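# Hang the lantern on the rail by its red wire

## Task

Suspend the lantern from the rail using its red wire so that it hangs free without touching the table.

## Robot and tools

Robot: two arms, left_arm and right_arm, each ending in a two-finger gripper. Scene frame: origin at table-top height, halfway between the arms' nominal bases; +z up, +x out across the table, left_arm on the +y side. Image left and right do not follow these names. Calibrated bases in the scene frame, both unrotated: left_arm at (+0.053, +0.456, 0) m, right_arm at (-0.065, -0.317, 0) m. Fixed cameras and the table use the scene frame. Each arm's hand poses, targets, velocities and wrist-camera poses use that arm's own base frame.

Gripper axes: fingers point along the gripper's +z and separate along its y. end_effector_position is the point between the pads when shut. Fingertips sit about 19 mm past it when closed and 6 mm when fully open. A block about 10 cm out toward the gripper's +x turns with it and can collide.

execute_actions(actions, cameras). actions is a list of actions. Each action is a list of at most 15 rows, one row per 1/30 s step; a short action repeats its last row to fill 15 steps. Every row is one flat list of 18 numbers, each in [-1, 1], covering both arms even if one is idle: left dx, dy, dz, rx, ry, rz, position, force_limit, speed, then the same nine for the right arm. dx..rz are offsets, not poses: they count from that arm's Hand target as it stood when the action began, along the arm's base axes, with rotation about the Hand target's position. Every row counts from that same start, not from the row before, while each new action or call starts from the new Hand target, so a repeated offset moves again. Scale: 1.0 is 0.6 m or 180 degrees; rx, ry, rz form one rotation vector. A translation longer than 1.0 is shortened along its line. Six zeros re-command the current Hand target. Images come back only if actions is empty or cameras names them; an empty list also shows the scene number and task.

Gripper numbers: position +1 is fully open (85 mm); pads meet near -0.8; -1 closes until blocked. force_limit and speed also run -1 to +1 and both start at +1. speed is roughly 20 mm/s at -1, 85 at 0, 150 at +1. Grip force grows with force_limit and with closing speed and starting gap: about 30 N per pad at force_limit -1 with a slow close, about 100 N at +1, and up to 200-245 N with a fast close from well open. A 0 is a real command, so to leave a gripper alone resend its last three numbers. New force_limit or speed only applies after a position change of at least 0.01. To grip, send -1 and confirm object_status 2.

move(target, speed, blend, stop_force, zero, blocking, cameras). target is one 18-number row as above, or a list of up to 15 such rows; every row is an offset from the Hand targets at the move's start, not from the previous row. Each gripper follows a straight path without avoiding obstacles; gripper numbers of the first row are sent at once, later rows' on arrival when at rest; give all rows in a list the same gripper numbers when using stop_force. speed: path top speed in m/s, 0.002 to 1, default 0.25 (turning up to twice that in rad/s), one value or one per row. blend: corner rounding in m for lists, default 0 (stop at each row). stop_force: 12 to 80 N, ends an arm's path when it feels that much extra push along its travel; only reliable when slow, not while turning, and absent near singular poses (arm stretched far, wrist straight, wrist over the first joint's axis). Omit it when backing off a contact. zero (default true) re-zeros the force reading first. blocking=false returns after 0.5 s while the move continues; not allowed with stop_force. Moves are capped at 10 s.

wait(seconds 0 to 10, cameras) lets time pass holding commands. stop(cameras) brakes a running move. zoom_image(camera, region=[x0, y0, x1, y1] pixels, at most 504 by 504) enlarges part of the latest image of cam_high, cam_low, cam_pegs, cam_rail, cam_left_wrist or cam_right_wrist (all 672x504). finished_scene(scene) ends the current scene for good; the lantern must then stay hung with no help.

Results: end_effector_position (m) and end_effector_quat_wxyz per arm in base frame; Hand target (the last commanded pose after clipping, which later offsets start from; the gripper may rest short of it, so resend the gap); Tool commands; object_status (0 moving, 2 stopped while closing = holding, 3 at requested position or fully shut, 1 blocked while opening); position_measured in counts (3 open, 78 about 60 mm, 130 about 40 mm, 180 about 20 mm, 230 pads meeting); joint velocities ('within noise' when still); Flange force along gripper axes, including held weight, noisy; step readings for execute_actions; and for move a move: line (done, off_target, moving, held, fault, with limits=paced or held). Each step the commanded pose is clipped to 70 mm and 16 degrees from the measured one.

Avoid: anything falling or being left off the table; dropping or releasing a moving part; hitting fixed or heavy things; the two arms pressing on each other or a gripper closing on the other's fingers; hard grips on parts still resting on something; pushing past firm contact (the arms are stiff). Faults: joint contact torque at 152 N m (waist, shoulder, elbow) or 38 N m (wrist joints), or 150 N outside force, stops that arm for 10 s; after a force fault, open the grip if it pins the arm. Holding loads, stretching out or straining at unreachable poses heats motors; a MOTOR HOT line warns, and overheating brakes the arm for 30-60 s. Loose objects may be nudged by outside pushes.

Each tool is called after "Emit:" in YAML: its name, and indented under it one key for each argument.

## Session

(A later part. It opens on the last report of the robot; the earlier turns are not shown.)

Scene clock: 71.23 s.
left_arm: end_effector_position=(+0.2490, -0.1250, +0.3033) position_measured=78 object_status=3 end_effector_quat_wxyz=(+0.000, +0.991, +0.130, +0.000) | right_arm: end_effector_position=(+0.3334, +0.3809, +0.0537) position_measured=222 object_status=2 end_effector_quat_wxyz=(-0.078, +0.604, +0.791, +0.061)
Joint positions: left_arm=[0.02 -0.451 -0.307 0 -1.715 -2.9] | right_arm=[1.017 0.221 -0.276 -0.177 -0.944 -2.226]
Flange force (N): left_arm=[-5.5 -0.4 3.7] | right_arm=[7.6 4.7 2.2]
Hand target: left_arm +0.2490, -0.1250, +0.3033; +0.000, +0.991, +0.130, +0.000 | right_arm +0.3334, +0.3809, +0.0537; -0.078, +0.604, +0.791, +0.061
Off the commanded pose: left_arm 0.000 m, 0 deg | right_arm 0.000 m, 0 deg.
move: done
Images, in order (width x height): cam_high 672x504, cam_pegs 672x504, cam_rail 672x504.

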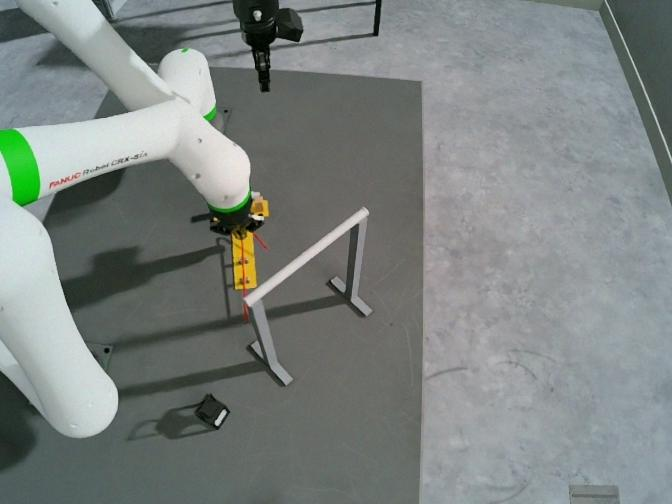

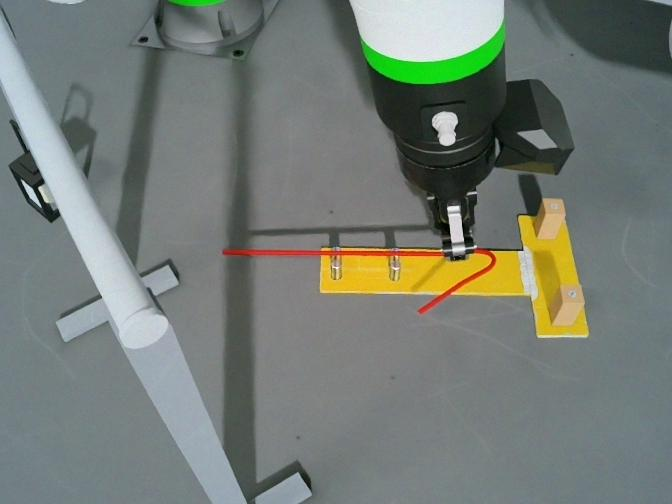

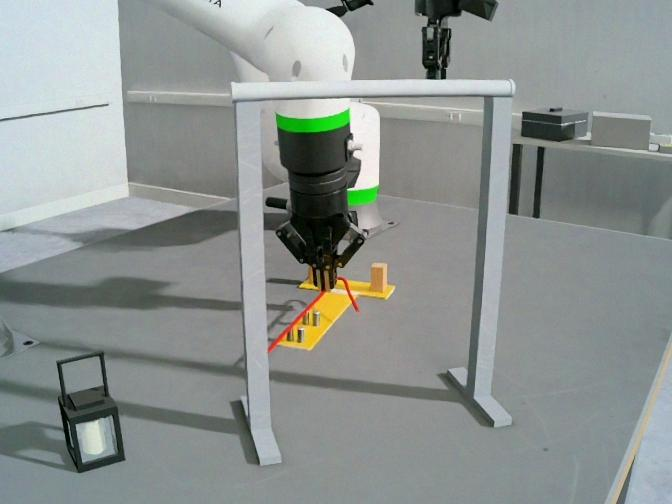

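Emit:
move:
  target: [0,0,0,0,0,0,0.4,-0.4,0,0,0,-0.0167,0,0,0,-1,-0.6,-1]
  speed: 0.05
  cameras: ["cam_high","cam_pegs","cam_rail"]

Emit:
zoom_image:
  camera: "cam_high"
  region: [190, 170, 310, 320]

Emit:
zoom_image:
  camera: "cam_pegs"
  region: [200, 180, 500, 330]

Emit:
zoom_image:
  camera: "cam_rail"
  region: [260, 280, 370, 360]

Scene clock: 73.27 s.
left_arm: end_effector_position=(+0.2490, -0.1250, +0.3033) position_measured=78 object_status=3 end_effector_quat_wxyz=(+0.000, +0.991, +0.130, +0.000) | right_arm: end_effector_position=(+0.3334, +0.3809, +0.0438) position_measured=222 object_status=2 end_effector_quat_wxyz=(-0.078, +0.604, +0.791, +0.061)
Joint positions: left_arm=[0.02 -0.451 -0.307 0 -1.715 -2.9] | right_arm=[1.017 0.235 -0.285 -0.181 -0.922 -2.22]
Flange force (N): left_arm=[-5.2 -0.3 3.4] | right_arm=[7.7 4.2 0.3]
Hand target: left_arm +0.2490, -0.1250, +0.3033; +0.000, +0.991, +0.130, +0.000 | right_arm +0.3334, +0.3809, +0.0437; -0.078, +0.604, +0.791, +0.061
Off the commanded pose: left_arm 0.000 m, 0 deg | right_arm 0.000 m, 0 deg.
move: done
Images, in order (width x height): cam_high 672x504, cam_pegs 672x504, cam_rail 672x504.

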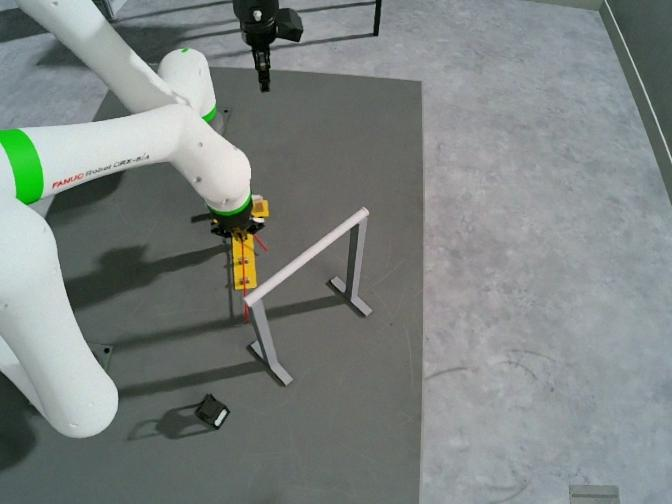

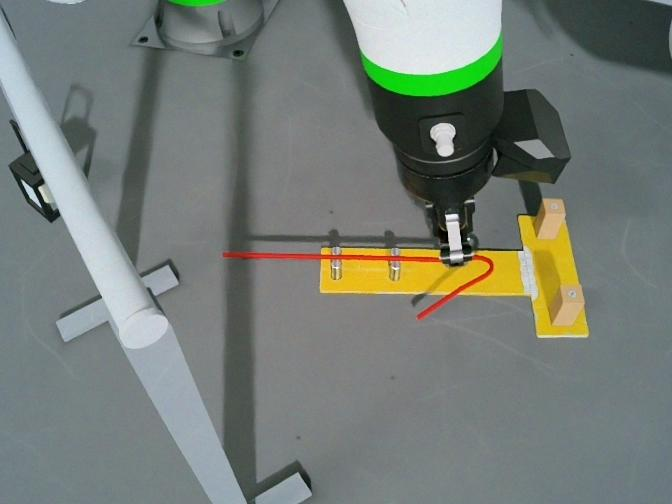

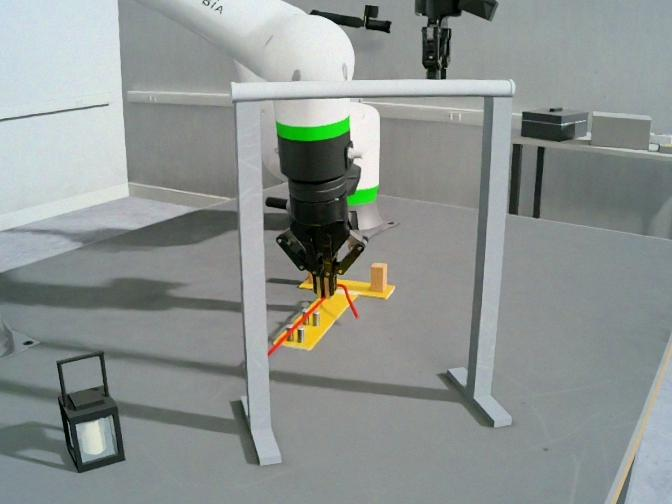

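Scaled by 3.360 from the camera's 672x504 image, which has a finer 960x720 frame.

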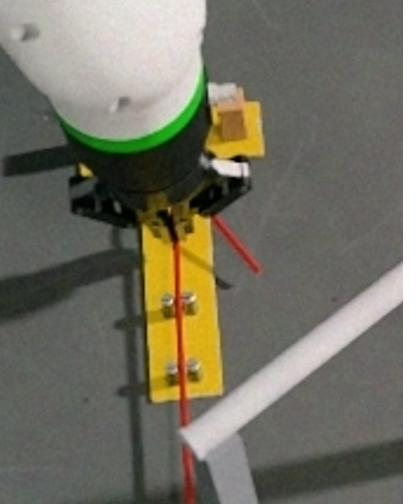

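Scaled by 1.680 from the camera's 672x504 image, which has a finer 960x720 frame.

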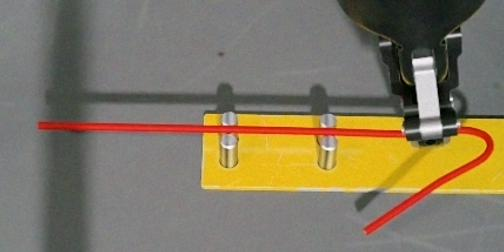

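Scaled by 4.582 from the camera's 672x504 image, which has a finer 960x720 frame.

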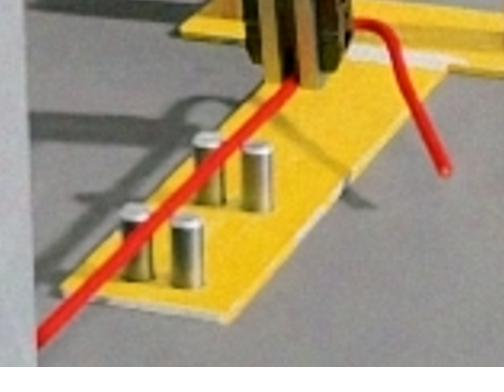

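Emit:
move:
  target: [0,0,0,0,0,0,0.4,-0.4,0,0.0004,0,-0.0117,0.003,0.0007,0.0022,-1,-0.6,-1]
  speed: 0.03
  cameras: ["cam_high","cam_pegs","cam_rail"]

Emit:
zoom_image:
  camera: "cam_high"
  region: [190, 170, 310, 320]

Emit:
zoom_image:
  camera: "cam_pegs"
  region: [200, 180, 500, 330]

Emit:
zoom_image:
  camera: "cam_rail"
  region: [260, 280, 370, 360]

Scene clock: 74.90 s.
left_arm: end_effector_position=(+0.2490, -0.1250, +0.3033) position_measured=78 object_status=3 end_effector_quat_wxyz=(+0.000, +0.991, +0.130, +0.000) | right_arm: end_effector_position=(+0.3336, +0.3809, +0.0367) position_measured=222 object_status=2 end_effector_quat_wxyz=(-0.082, +0.601, +0.793, +0.064)
Joint positions: left_arm=[0.02 -0.451 -0.307 0 -1.715 -2.9] | right_arm=[1.01 0.243 -0.291 -0.194 -0.903 -2.197]
Flange force (N): left_arm=[-5.5 0.6 2.0] | right_arm=[8.1 5.4 -0.7]
Hand target: left_arm +0.2490, -0.1250, +0.3033; +0.000, +0.991, +0.130, +0.000 | right_arm +0.3336, +0.3809, +0.0367; -0.082, +0.601, +0.793, +0.064
Off the commanded pose: left_arm 0.000 m, 0 deg | right_arm 0.000 m, 0 deg.
move: done
Images, in order (width x height): cam_high 672x504, cam_pegs 672x504, cam_rail 672x504.

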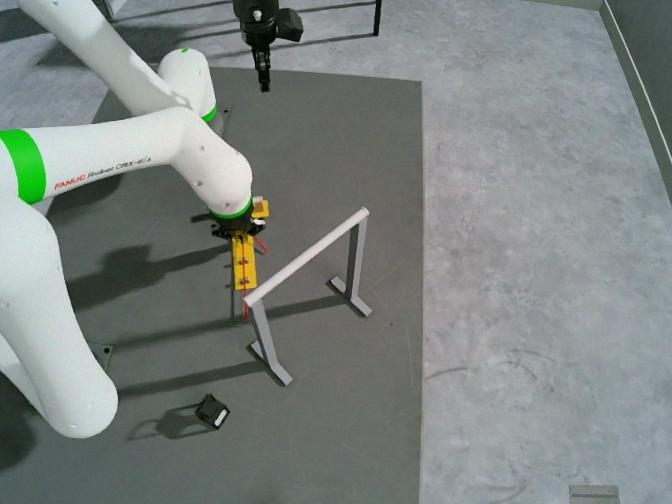

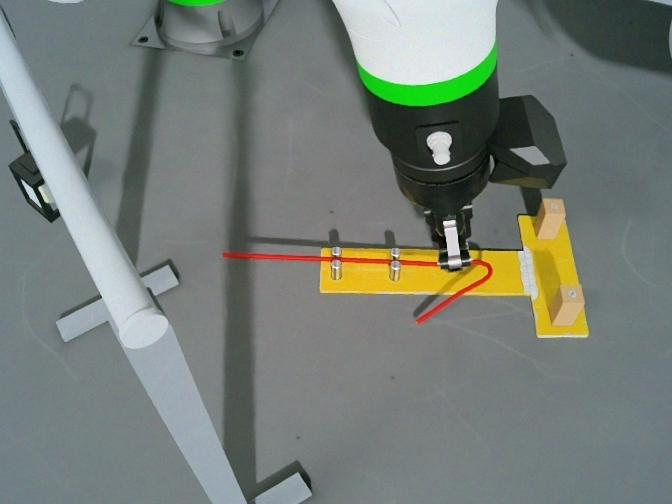

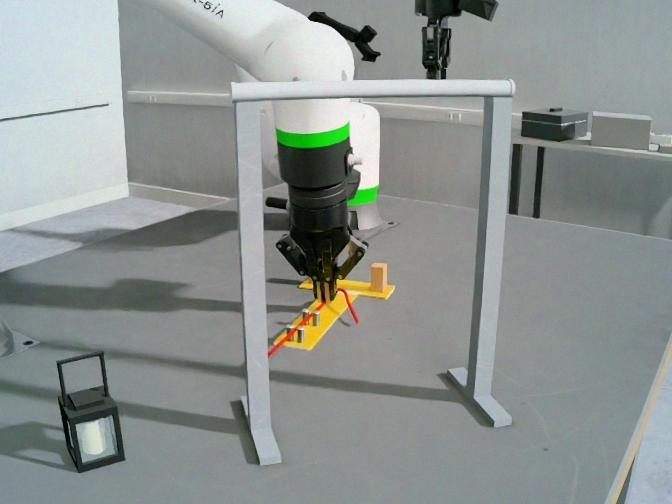

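Scaled by 3.360 from the camera's 672x504 image, which has a finer 960x720 frame.

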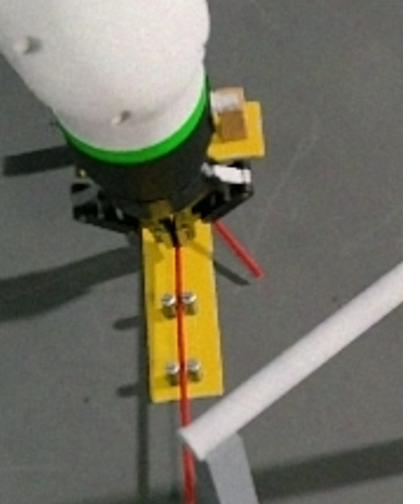

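Scaled by 1.680 from the camera's 672x504 image, which has a finer 960x720 frame.

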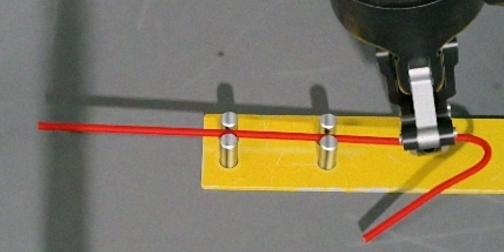

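Scaled by 4.582 from the camera's 672x504 image, which has a finer 960x720 frame.

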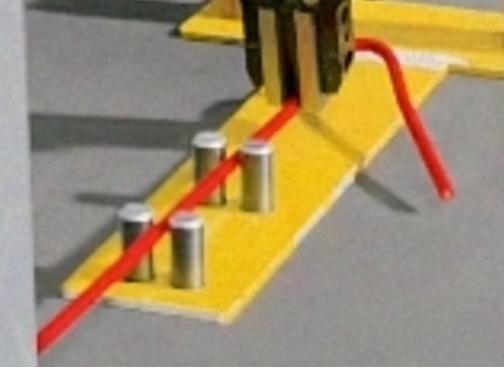

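Emit:
move:
  target: [0,0,0,0,0,0,0.4,-0.4,0,0,0,-0.0178,0.005,0.0012,0,-1,-0.6,-1]
  speed: 0.03
  stop_force: 15
  cameras: ["cam_pegs","cam_rail"]

Emit:
zoom_image:
  camera: "cam_pegs"
  region: [200, 180, 500, 330]

Emit:
zoom_image:
  camera: "cam_rail"
  region: [260, 280, 370, 360]

Scene clock: 76.73 s.
left_arm: end_effector_position=(+0.2490, -0.1250, +0.3033) position_measured=78 object_status=3 end_effector_quat_wxyz=(+0.000, +0.991, +0.130, +0.000) | right_arm: end_effector_position=(+0.3336, +0.3809, +0.0260) position_measured=222 object_status=2 end_effector_quat_wxyz=(-0.088, +0.600, +0.792, +0.069)
Joint positions: left_arm=[0.02 -0.451 -0.307 0 -1.715 -2.9] | right_arm=[1.001 0.256 -0.302 -0.216 -0.872 -2.17]
Flange force (N): left_arm=[-5.3 -0.1 3.2] | right_arm=[7.6 3.5 0.3]
Hand target: left_arm +0.2490, -0.1250, +0.3033; +0.000, +0.991, +0.130, +0.000 | right_arm +0.3336, +0.3809, +0.0260; -0.088, +0.600, +0.792, +0.069
Off the commanded pose: left_arm 0.000 m, 0 deg | right_arm 0.000 m, 0 deg.
move: done
Images, in order (width x height): cam_pegs 672x504, cam_rail 672x504.

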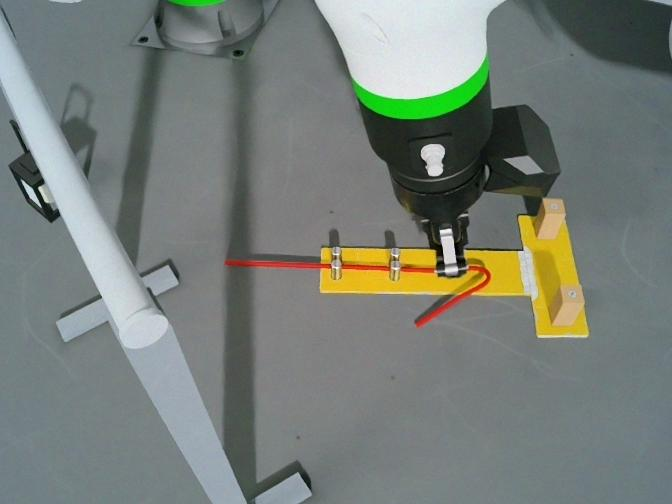

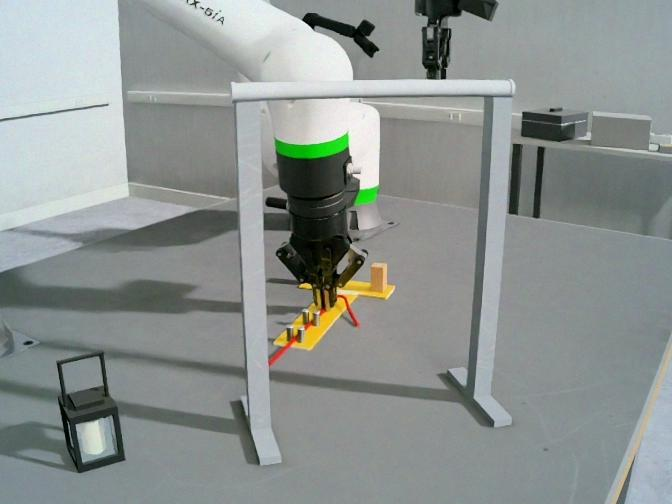

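Scaled by 1.680 from the camera's 672x504 image, which has a finer 960x720 frame.

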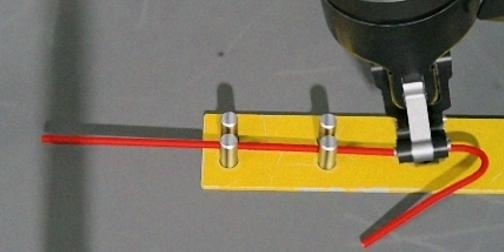

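Scaled by 4.582 from the camera's 672x504 image, which has a finer 960x720 frame.

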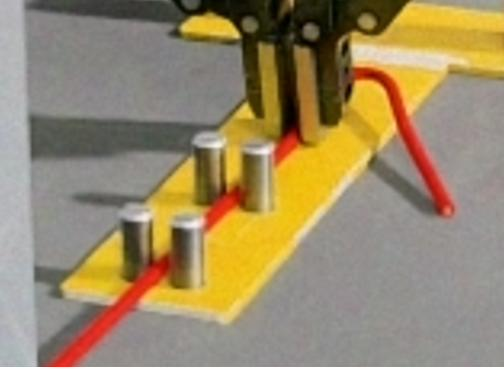

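Emit:
move:
  target:
    - [0,0,0,0,0,0,0.4,-0.4,0,0,0,0,0,0,0,-0.3,0,-0.5]
    - [0,0,0,0,0,0,0.4,-0.4,0,0,0,0.25,0,0,0,-0.3,0,-0.5]
    - [0,-0.26,-0.2,0,0,0,0.4,-0.4,0,0.0695,-0.2707,0.25,0.0267,-0.1075,0.984,-0.3,0,-0.5]
    - [0,-0.26,-0.45,0,0,0,0.4,-0.4,0,0.0695,-0.2707,0.19,0.0267,-0.1075,0.984,-0.3,0,-0.5]
    - [0,-0.26,-0.45,0,0,0,-1,-0.4,-1,0.0695,-0.2707,0.19,0.0267,-0.1075,0.984,-0.4,0,-0.5]
  speed: [0.2,0.2,0.6,0.15,0.2]
  cameras: ["cam_pegs","cam_right_wrist","cam_rail"]

Emit:
zoom_image:
  camera: "cam_right_wrist"
  region: [240, 120, 490, 420]

Scene clock: 87.10 s.
left_arm: end_effector_position=(+0.2490, -0.2810, +0.0333) position_measured=181 object_status=0 end_effector_quat_wxyz=(+0.000, +0.991, +0.130, +0.000) | right_arm: end_effector_position=(+0.3753, +0.2185, +0.1400) position_measured=179 object_status=3 end_effector_quat_wxyz=(+0.000, +0.788, -0.616, +0.000)
Joint positions: left_arm=[-0.492 0.005 -0.613 0 -0.953 -2.388] | right_arm=[0.831 0.021 -0.317 0.001 -1.232 0.983]
Flange force (N): left_arm=[-5.8 -8.2 -15.2] | right_arm=[-7.2 -7.8 -2.0]
Hand target: left_arm +0.2490, -0.2810, +0.0333; +0.000, +0.991, +0.130, +0.000 | right_arm +0.3753, +0.2185, +0.1400; +0.000, +0.788, -0.616, +0.000
Off the commanded pose: left_arm 0.000 m, 0 deg | right_arm 0.000 m, 0 deg.
move: done; limits=paced
camera_calibration:
cam_right_wrist: T_world_to_cam=[[-0.972582, -0.232126, -0.0142146, 0.42822], [-0.221779, 0.907362, 0.357084, -0.14979], [-0.0699908, 0.350446, -0.933964, 0.203446], [0, 0, 0, 1]] pos_world=[0.397498, 0.164018, 0.249586]
Images, in order (width x height): cam_pegs 672x504, cam_rail 672x504, cam_right_wrist 672x504.

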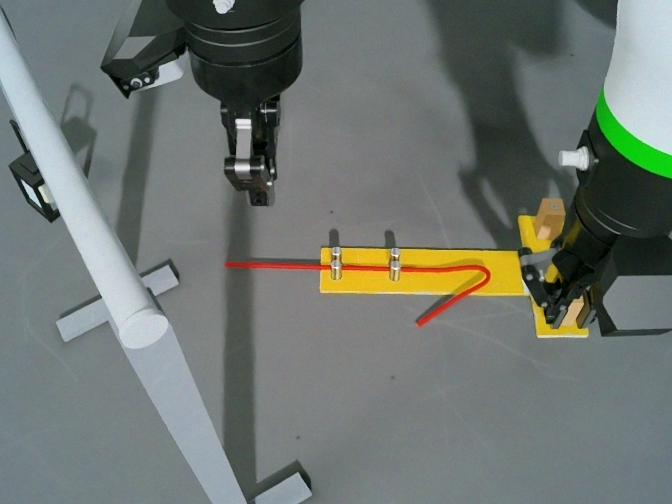

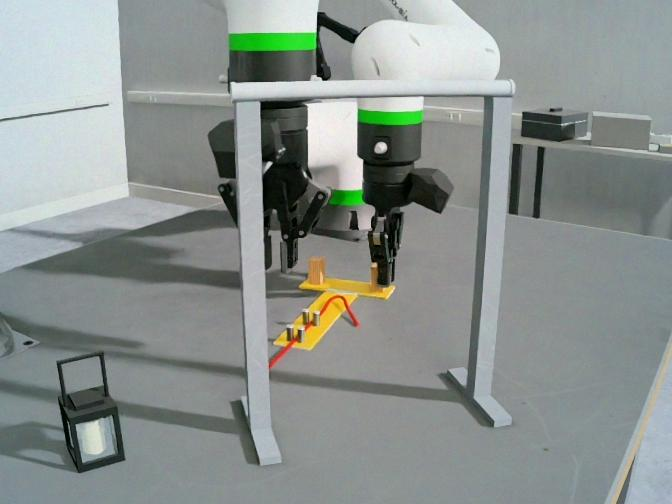

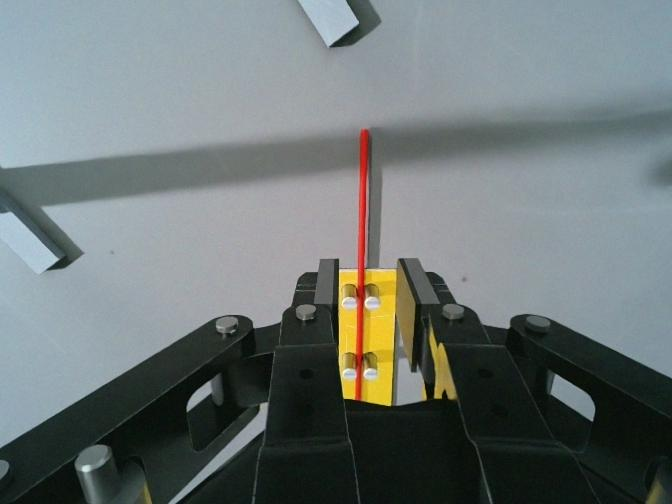

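Scaled by 1.680 from the camera's 672x504 image, which has a finer 960x720 frame.

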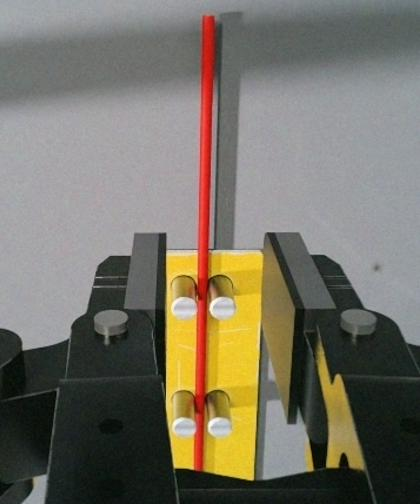

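Emit:
move:
  target:
    - [0,0,0,0,0,0,-1,-0.4,-1,0,0,-0.1963,0,0,0,-0.4,0,-0.5]
    - [0,0,0,0,0,0,-1,-0.4,-1,0,0,-0.1963,0,0,0,-1,-0.7,-1]
  speed: 0.15
  cameras: ["cam_right_wrist"]

Scene clock: 89.87 s.
left_arm: end_effector_position=(+0.2490, -0.2810, +0.0333) position_measured=181 object_status=2 end_effector_quat_wxyz=(+0.000, +0.991, +0.130, +0.000) | right_arm: end_effector_position=(+0.3753, +0.2184, +0.0222) position_measured=222 object_status=0 end_effector_quat_wxyz=(+0.000, +0.788, -0.616, +0.000)
Joint positions: left_arm=[-0.492 0.005 -0.613 0 -0.953 -2.388] | right_arm=[0.831 0.166 -0.468 0.001 -0.936 0.982]
Flange force (N): left_arm=[-4.7 -7.9 -15.2] | right_arm=[-3.3 -4.7 0.8]
Hand target: left_arm +0.2490, -0.2810, +0.0333; +0.000, +0.991, +0.130, +0.000 | right_arm +0.3753, +0.2185, +0.0222; +0.000, +0.788, -0.616, +0.000
Off the commanded pose: left_arm 0.000 m, 0 deg | right_arm 0.000 m, 0 deg.
move: done
camera_calibration:
cam_right_wrist: T_world_to_cam=[[-0.972608, -0.232018, -0.0141733, 0.426533], [-0.221663, 0.907389, 0.357086, -0.107777], [-0.0699896, 0.350446, -0.933964, 0.093425], [0, 0, 0, 1]] pos_world=[0.397498, 0.164018, 0.131786]
Images, in order (width x height): cam_right_wrist 672x504.

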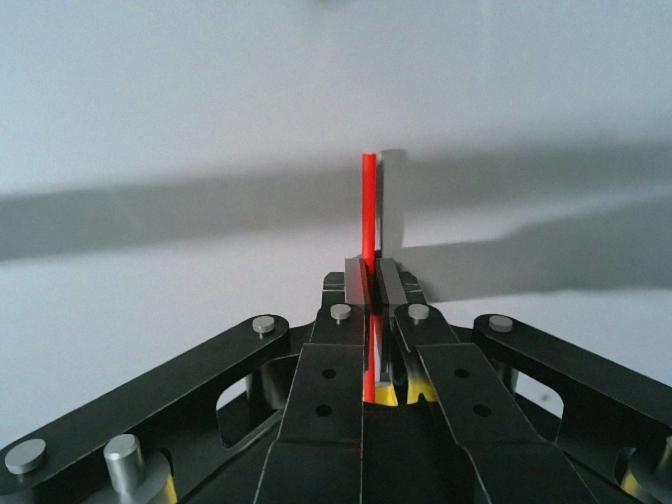

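Emit:
move:
  target:
    - [0,0,0,0,0,0,-1,-0.4,-1,-0.0502,0.0008,0,0,0,-0.1667,-1,-0.7,-1]
    - [0,0,0,0,0,0,-1,-0.4,-1,-0.0905,0.0248,0.001,0,0,-0.3333,-1,-0.7,-1]
    - [0,0,0,0,0,0,-1,-0.4,-1,-0.1118,0.063,0.002,0,0,-0.5,-1,-0.7,-1]
    - [0,0,0,0,0,0,-1,-0.4,-1,-0.1112,0.1038,0.003,0,0,-0.6667,-1,-0.7,-1]
    - [0,0,0,0,0,0,-1,-0.4,-1,-0.0922,0.136,0.005,0,0,-0.8333,-1,-0.7,-1]
  speed: 0.17
  blend: 0.005
  cameras: ["cam_pegs"]

Emit:
move:
  target:
    - [0,0,0,0,0,0,-1,-0.4,-1,0,0,0,0,0,0,-0.2,0,0]
    - [0,0,0,0,0,0,-1,-0.4,-1,-0.05,-0.03,0.16,0,0,0,-0.2,0,0]
    - [0,0,0,0,0,0,-1,-0.4,-1,0.0557,0.001,0.19,0,0,0.8333,-0.2,0,0]
    - [0,0,0,0,0,0,-1,-0.4,-1,0.0557,0.001,0.19,0,0,0.8333,-0.45,0,-0.5]
  speed: [0.25,0.25,0.7,0.25]
  cameras: ["cam_right_wrist","cam_pegs"]

Scene clock: 99.27 s.
left_arm: end_effector_position=(+0.2490, -0.2810, +0.0333) position_measured=181 object_status=2 end_effector_quat_wxyz=(+0.000, +0.991, +0.130, +0.000) | right_arm: end_effector_position=(+0.3200, +0.3000, +0.0252) position_measured=222 object_status=2 end_effector_quat_wxyz=(+0.000, +0.391, +0.920, +0.000)
Joint positions: left_arm=[-0.492 0.005 -0.613 0 -0.953 -2.388] | right_arm=[1.054 0.172 -0.452 0 -0.947 -1.857]
Flange force (N): left_arm=[2.2 -23.1 -24.8] | right_arm=[-12.4 -5.1 2.7]
Hand target: left_arm +0.2490, -0.2810, +0.0333; +0.000, +0.991, +0.130, +0.000 | right_arm +0.3200, +0.3001, +0.0252; +0.000, +0.391, +0.920, +0.000
Off the commanded pose: left_arm 0.000 m, 0 deg | right_arm 0.000 m, 0 deg.
move: done
Images, in order (width x height): cam_pegs 672x504.

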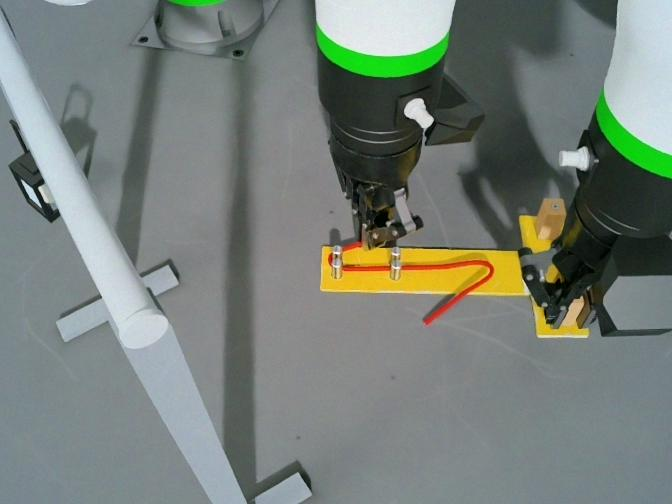

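Scene clock: 104.33 s.
left_arm: end_effector_position=(+0.2490, -0.2810, +0.0333) position_measured=181 object_status=2 end_effector_quat_wxyz=(+0.000, +0.991, +0.130, +0.000) | right_arm: end_effector_position=(+0.3534, +0.3007, +0.1392) position_measured=186 object_status=0 end_effector_quat_wxyz=(+0.000, +0.788, -0.616, +0.000)
Joint positions: left_arm=[-0.492 0.005 -0.613 0 -0.953 -2.388] | right_arm=[0.989 0.096 -0.24 0.001 -1.235 0.825]
Flange force (N): left_arm=[-1.1 -8.6 -12.7] | right_arm=[-7.2 -6.8 -1.7]
Hand target: left_arm +0.2490, -0.2810, +0.0333; +0.000, +0.991, +0.130, +0.000 | right_arm +0.3534, +0.3007, +0.1392; +0.000, +0.788, -0.616, +0.000
Off the commanded pose: left_arm 0.000 m, 0 deg | right_arm 0.000 m, 0 deg.
move: done; limits=paced
camera_calibration:
cam_right_wrist: T_world_to_cam=[[-0.972582, -0.232126, -0.0142146, 0.425992], [-0.221779, 0.907362, 0.357084, -0.228982], [-0.0699908, 0.350446, -0.933964, 0.172453], [0, 0, 0, 1]] pos_world=[0.375598, 0.246218, 0.248886]
Images, in order (width x height): cam_pegs 672x504, cam_right_wrist 672x504.

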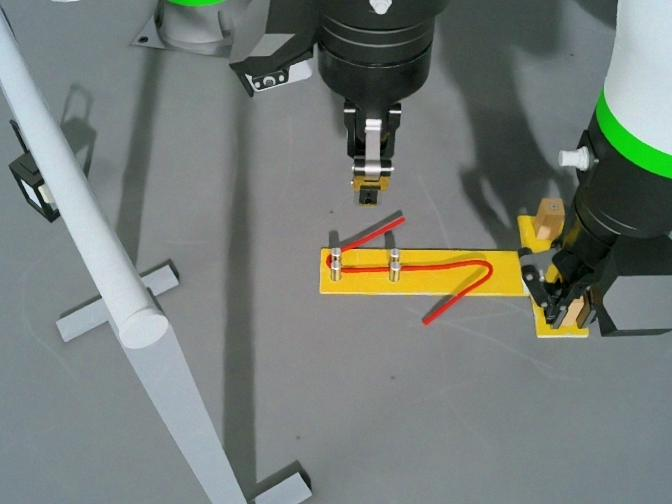

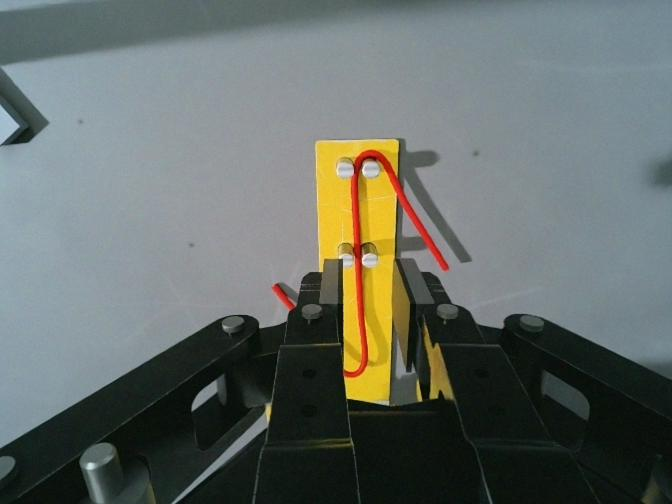

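Emit:
move:
  target:
    - [0,0,0,0,0,0,-1,-0.4,-1,0,0,-0.192,0,0,0,-0.45,0,-0.5]
    - [0,0,0,0,0,0,-1,-0.4,-1,0,0,-0.192,0,0,0,-1,-0.6,-1]
    - [0,0,0,0,0,0,-1,-0.4,-1,0,0,-0.08,0,0,0,-1,-0.6,-1]
    - [0,0,0,0,0,0,-1,-0.4,-1,-0.198,-0.24,-0.06,0,0,0,-1,-0.6,-1]
    - [0,0,0,0,0,0,-1,-0.4,-1,-0.198,-0.24,-0.192,0,0,0,-1,-0.6,-1]
  speed: [0.15,0.1,0.08,0.25,0.1]
  blend: [0,0,0.01,0.01,0]
  cameras: ["all"]

Emit:
zoom_image:
  camera: "cam_pegs"
  region: [0, 0, 400, 300]

Emit:
zoom_image:
  camera: "cam_rail"
  region: [0, 300, 300, 500]

Scene clock: 111.33 s.
left_arm: end_effector_position=(+0.2490, -0.2810, +0.0333) position_measured=181 object_status=2 end_effector_quat_wxyz=(+0.000, +0.991, +0.130, +0.000) | right_arm: end_effector_position=(+0.2346, +0.1567, +0.0241) position_measured=222 object_status=2 end_effector_quat_wxyz=(+0.000, +0.788, -0.616, +0.000)
Joint positions: left_arm=[-0.492 0.005 -0.613 0 -0.953 -2.388] | right_arm=[1.068 -0.254 -0.861 0.001 -0.963 0.745]
Flange force (N): left_arm=[-5.8 -6.3 -8.2] | right_arm=[-10.1 -8.1 3.5]
Hand target: left_arm +0.2490, -0.2810, +0.0333; +0.000, +0.991, +0.130, +0.000 | right_arm +0.2346, +0.1567, +0.0240; +0.000, +0.788, -0.616, +0.000
Off the commanded pose: left_arm 0.000 m, 0 deg | right_arm 0.000 m, 0 deg.
move: done
camera_calibration:
cam_left_wrist: T_world_to_cam=[[0.260306, -0.965505, 0.00630026, -0.327312], [-0.912818, -0.243965, 0.327481, 0.169287], [-0.314648, -0.0909965, -0.944837, 0.214459], [0, 0, 0, 1]] pos_world=[0.307208, -0.255206, 0.149253]
cam_right_wrist: T_world_to_cam=[[-0.972583, -0.232119, -0.0142364, 0.275388], [-0.221773, 0.90733, 0.357169, -0.0835437], [-0.0699884, 0.350534, -0.933931, 0.106996], [0, 0, 0, 1]] pos_world=[0.256798, 0.102219, 0.133687]

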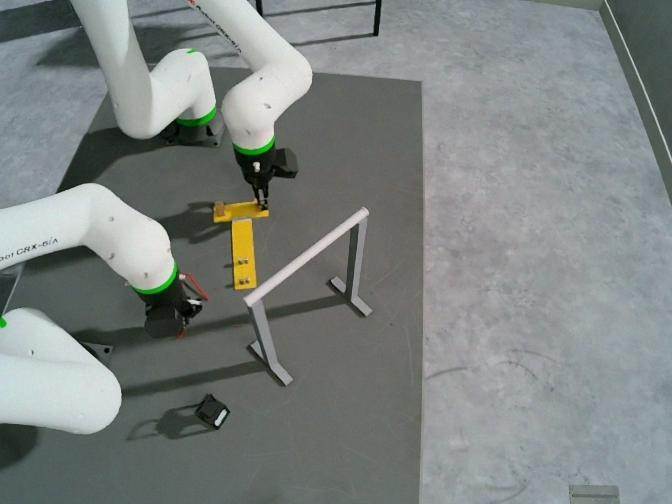

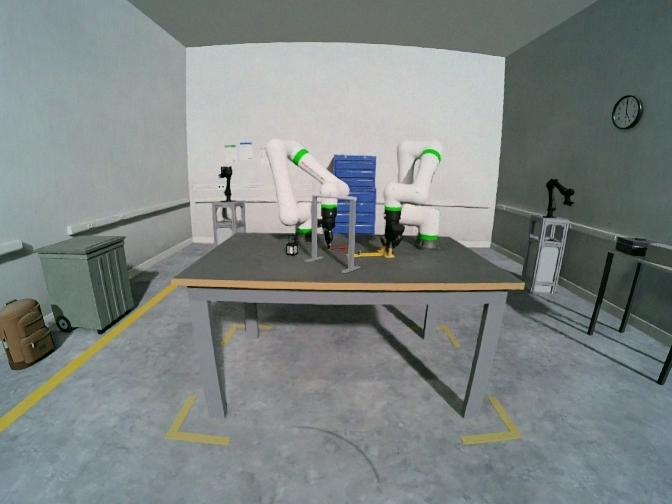

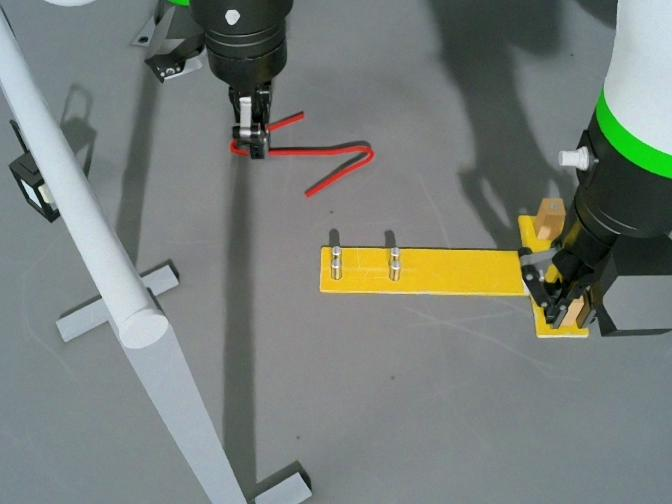

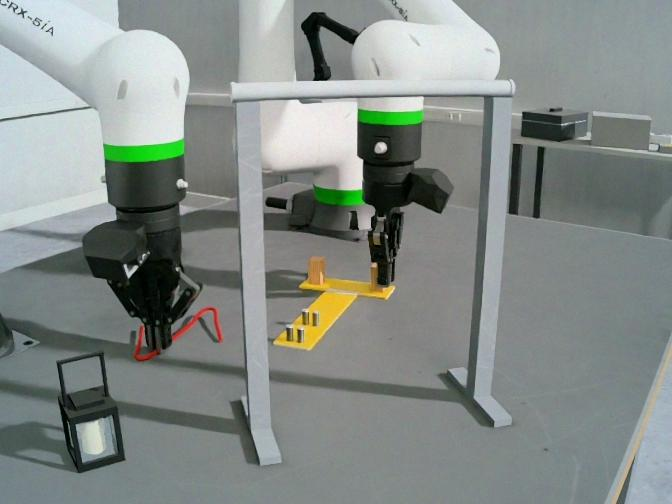

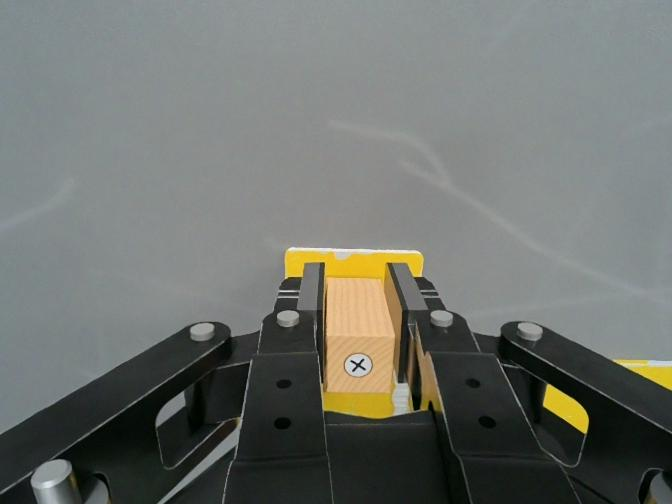

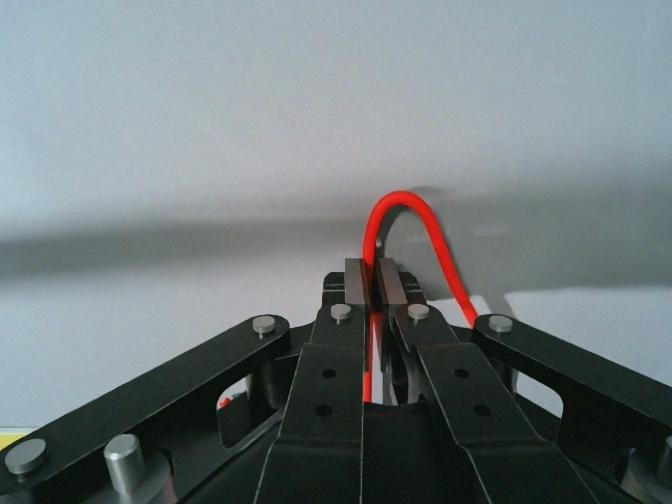

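Scaled by 1.260 from the camera's 672x504 image, which has a finer 960x720 frame.

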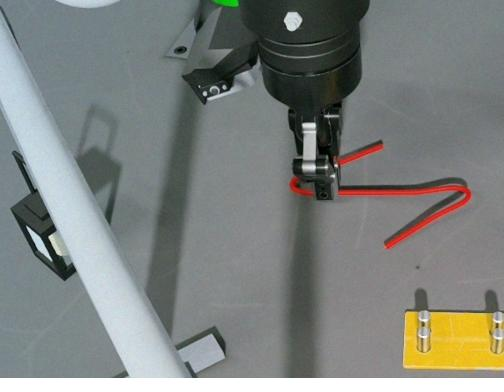

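Scaled by 1.680 from the camera's 672x504 image, which has a finer 960x720 frame.

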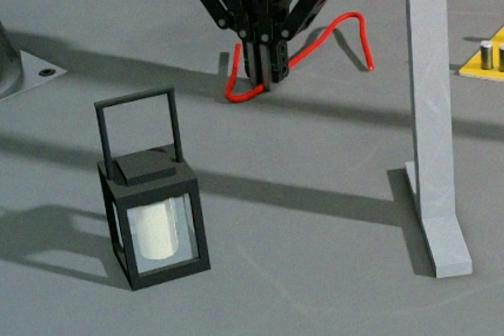

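Emit:
move:
  target:
    - [0,0,0,0,0,0,0.4,-0.4,-0.5,0,0,0,0,0,0,-0.4,0,-0.5]
    - [0,0.02,0.25,0,0,0,0.4,-0.4,-0.5,0,0,0.2,0,0,0,-0.4,0,-0.5]
    - [-0.05,0.3,0.45,0,0,0,0.4,-0.4,-0.5,0.2,-0.26,0.377,0,0,0,-0.4,0,-0.5]
  speed: 0.4
  blend: [0,0.04,0]
  cameras: ["cam_right_wrist","cam_pegs"]

Emit:
zoom_image:
  camera: "cam_pegs"
  region: [150, 50, 450, 250]

Scene clock: 115.53 s.
left_arm: end_effector_position=(+0.2190, -0.1010, +0.3033) position_measured=78 object_status=3 end_effector_quat_wxyz=(+0.000, +0.991, +0.130, +0.000) | right_arm: end_effector_position=(+0.3546, +0.0007, +0.2502) position_measured=179 object_status=3 end_effector_quat_wxyz=(+0.000, +0.788, -0.616, +0.000)
Joint positions: left_arm=[0.136 -0.562 -0.366 0 -1.767 -3.016] | right_arm=[0.377 -0.246 -0.293 0 -1.523 1.437]
Flange force (N): left_arm=[-5.3 2.3 3.4] | right_arm=[-4.2 -8.6 -4.8]
Hand target: left_arm +0.2190, -0.1010, +0.3033; +0.000, +0.991, +0.130, +0.000 | right_arm +0.3546, +0.0007, +0.2502; +0.000, +0.788, -0.616, +0.000
Off the commanded pose: left_arm 0.000 m, 0 deg | right_arm 0.000 m, 0 deg.
move: done; limits=paced
camera_calibration:
cam_right_wrist: T_world_to_cam=[[-0.972587, -0.232107, -0.0142071, 0.359099], [-0.221758, 0.907367, 0.357084, 0.00384814], [-0.0699906, 0.350446, -0.933964, 0.381341], [0, 0, 0, 1]] pos_world=[0.376798, -0.0537818, 0.359886]
Images, in order (width x height): cam_pegs 672x504, cam_right_wrist 672x504.

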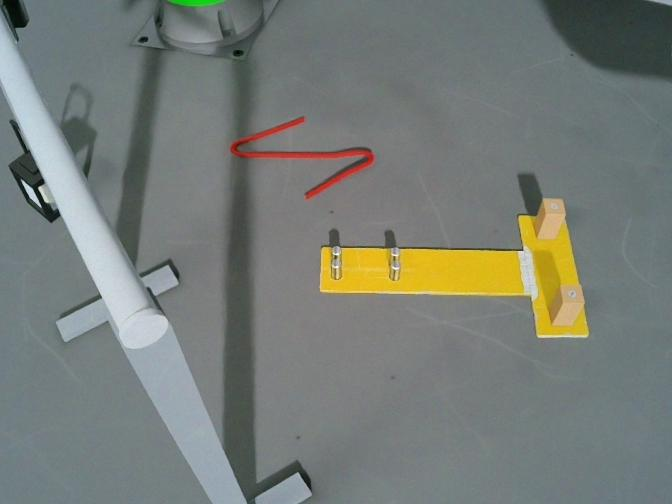

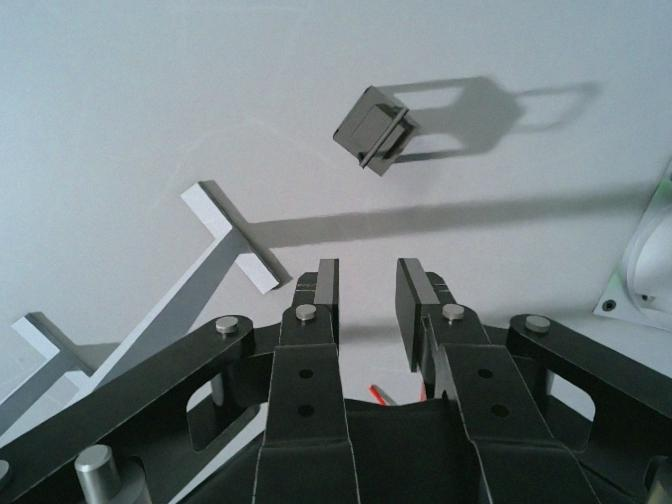

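Scaled by 1.680 from the camera's 672x504 image, which has a finer 960x720 frame.

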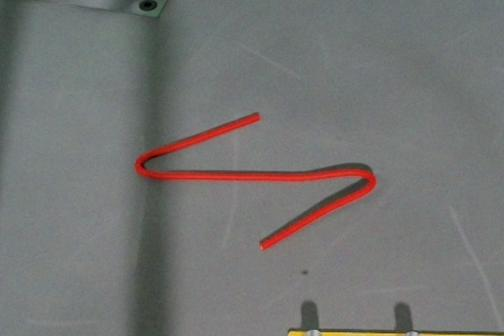

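Emit:
move:
  target:
    - [0,0,0,0,0,0,0.4,-0.4,-0.5,-0.013,-0.065,-0.1,0,0,-0.2317,-0.4,0,-0.5]
    - [0,0,0,0,0,0,0.4,-0.4,-0.5,-0.013,-0.065,-0.2387,0,0,-0.2317,-0.4,0,-0.5]
    - [0,0,0,0,0,0,0.4,-0.4,-0.5,-0.013,-0.065,-0.2387,0,0,-0.2317,-1,-0.6,-1]
  speed: [0.4,0.15,0.1]
  blend: [0.01,0,0]
  cameras: ["cam_right_wrist","cam_rail"]

Scene clock: 119.77 s.
left_arm: end_effector_position=(+0.2190, -0.1010, +0.3033) position_measured=78 object_status=3 end_effector_quat_wxyz=(+0.000, +0.991, +0.130, +0.000) | right_arm: end_effector_position=(+0.3468, -0.0383, +0.1070) position_measured=224 object_status=0 end_effector_quat_wxyz=(+0.000, -0.517, +0.856, +0.000)
Joint positions: left_arm=[0.137 -0.562 -0.366 0 -1.767 -3.017] | right_arm=[0.272 -0.176 -0.581 0.001 -1.165 0.814]
Flange force (N): left_arm=[-3.8 1.9 3.1] | right_arm=[-7.5 -5.8 1.1]
Hand target: left_arm +0.2190, -0.1010, +0.3033; +0.000, +0.991, +0.130, +0.000 | right_arm +0.3468, -0.0383, +0.1070; +0.000, -0.517, +0.856, +0.000
Off the commanded pose: left_arm 0.000 m, 0 deg | right_arm 0.000 m, 0 deg.
move: done
camera_calibration:
cam_right_wrist: T_world_to_cam=[[-0.880515, 0.473806, -0.0141962, 0.335539], [0.438134, 0.824923, 0.357129, -0.143416], [0.180921, 0.308237, -0.933947, 0.171964], [0, 0, 0, 1]] pos_world=[0.32717, -0.0936791, 0.216587]
Images, in order (width x height): cam_rail 672x504, cam_right_wrist 672x504.

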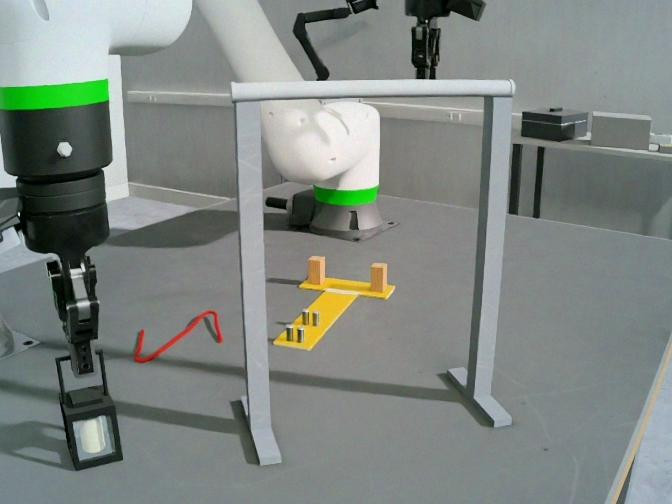

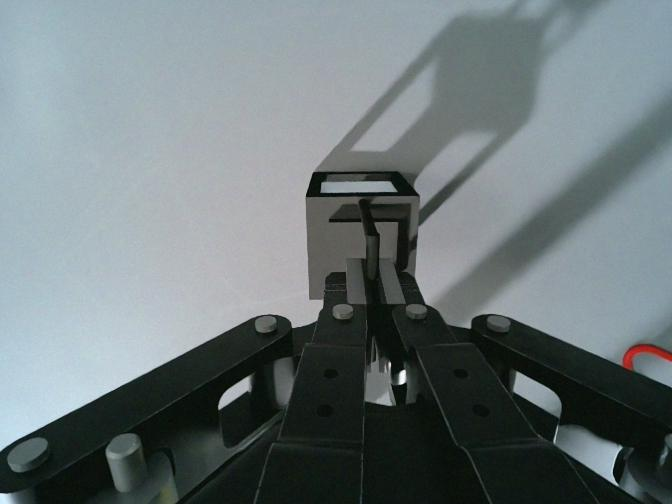

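Emit:
move:
  target:
    - [0,0,0,0,0,0,0.4,-0.4,-0.5,0,0,0.07,0,0,0,-1,-0.6,-1]
    - [0,0,0,0,0,0,0.4,-0.4,-0.5,0.3637,-0.0828,0.07,0,0,-0.263,-1,-0.6,-1]
    - [0,0,0,0,0,0,0.4,-0.4,-0.5,0.3637,-0.0828,0.002,0,0,-0.263,-1,-0.6,-1]
    - [0,0,0,0,0,0,0.4,-0.4,-0.5,0.3637,-0.0828,0.002,0,0,-0.263,-0.4,0,-0.8]
  speed: [0.12,0.2,0.05,0.1]
  blend: [0.02,0.01,0,0]
  cameras: ["cam_right_wrist","cam_rail"]

Scene clock: 124.93 s.
left_arm: end_effector_position=(+0.2190, -0.1010, +0.3033) position_measured=78 object_status=3 end_effector_quat_wxyz=(+0.000, +0.991, +0.130, +0.000) | right_arm: end_effector_position=(+0.5650, -0.0880, +0.1082) position_measured=179 object_status=0 end_effector_quat_wxyz=(+0.000, -0.130, +0.992, +0.000)
Joint positions: left_arm=[0.137 -0.562 -0.366 0 -1.767 -3.017] | right_arm=[0.075 0.38 0.035 0.001 -1.226 0.185]
Flange force (N): left_arm=[-5.4 2.0 2.8] | right_arm=[-11.6 -2.1 -1.6]
Hand target: left_arm +0.2190, -0.1010, +0.3033; +0.000, +0.991, +0.130, +0.000 | right_arm +0.5651, -0.0880, +0.1082; +0.000, -0.130, +0.992, +0.000
Off the commanded pose: left_arm 0.000 m, 0 deg | right_arm 0.000 m, 0 deg.
move: done
camera_calibration:
cam_right_wrist: T_world_to_cam=[[-0.248221, 0.968598, -0.0142802, 0.237615], [0.903534, 0.236812, 0.357135, -0.513159], [0.349302, 0.0757457, -0.933944, 0.0333276], [0, 0, 0, 1]] pos_world=[0.510997, -0.111155, 0.217786]
Images, in order (width x height): cam_rail 672x504, cam_right_wrist 672x504.

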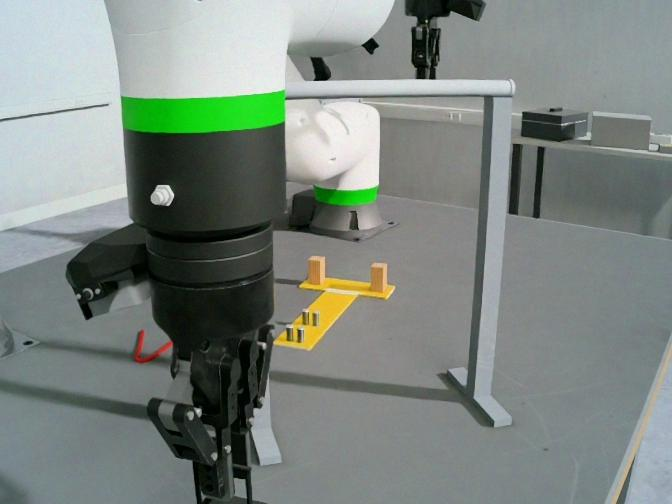

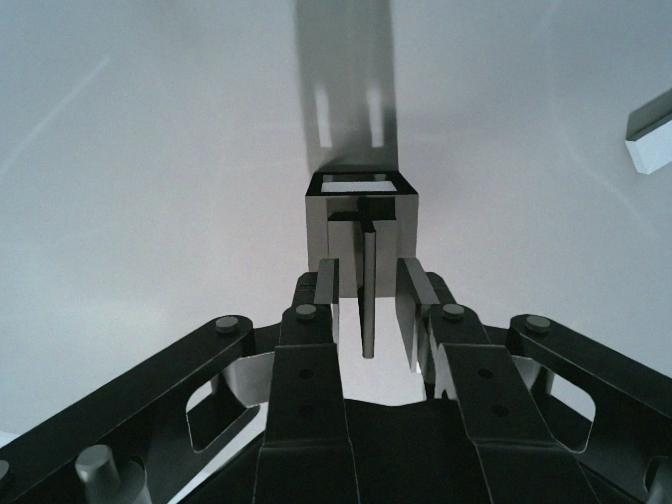

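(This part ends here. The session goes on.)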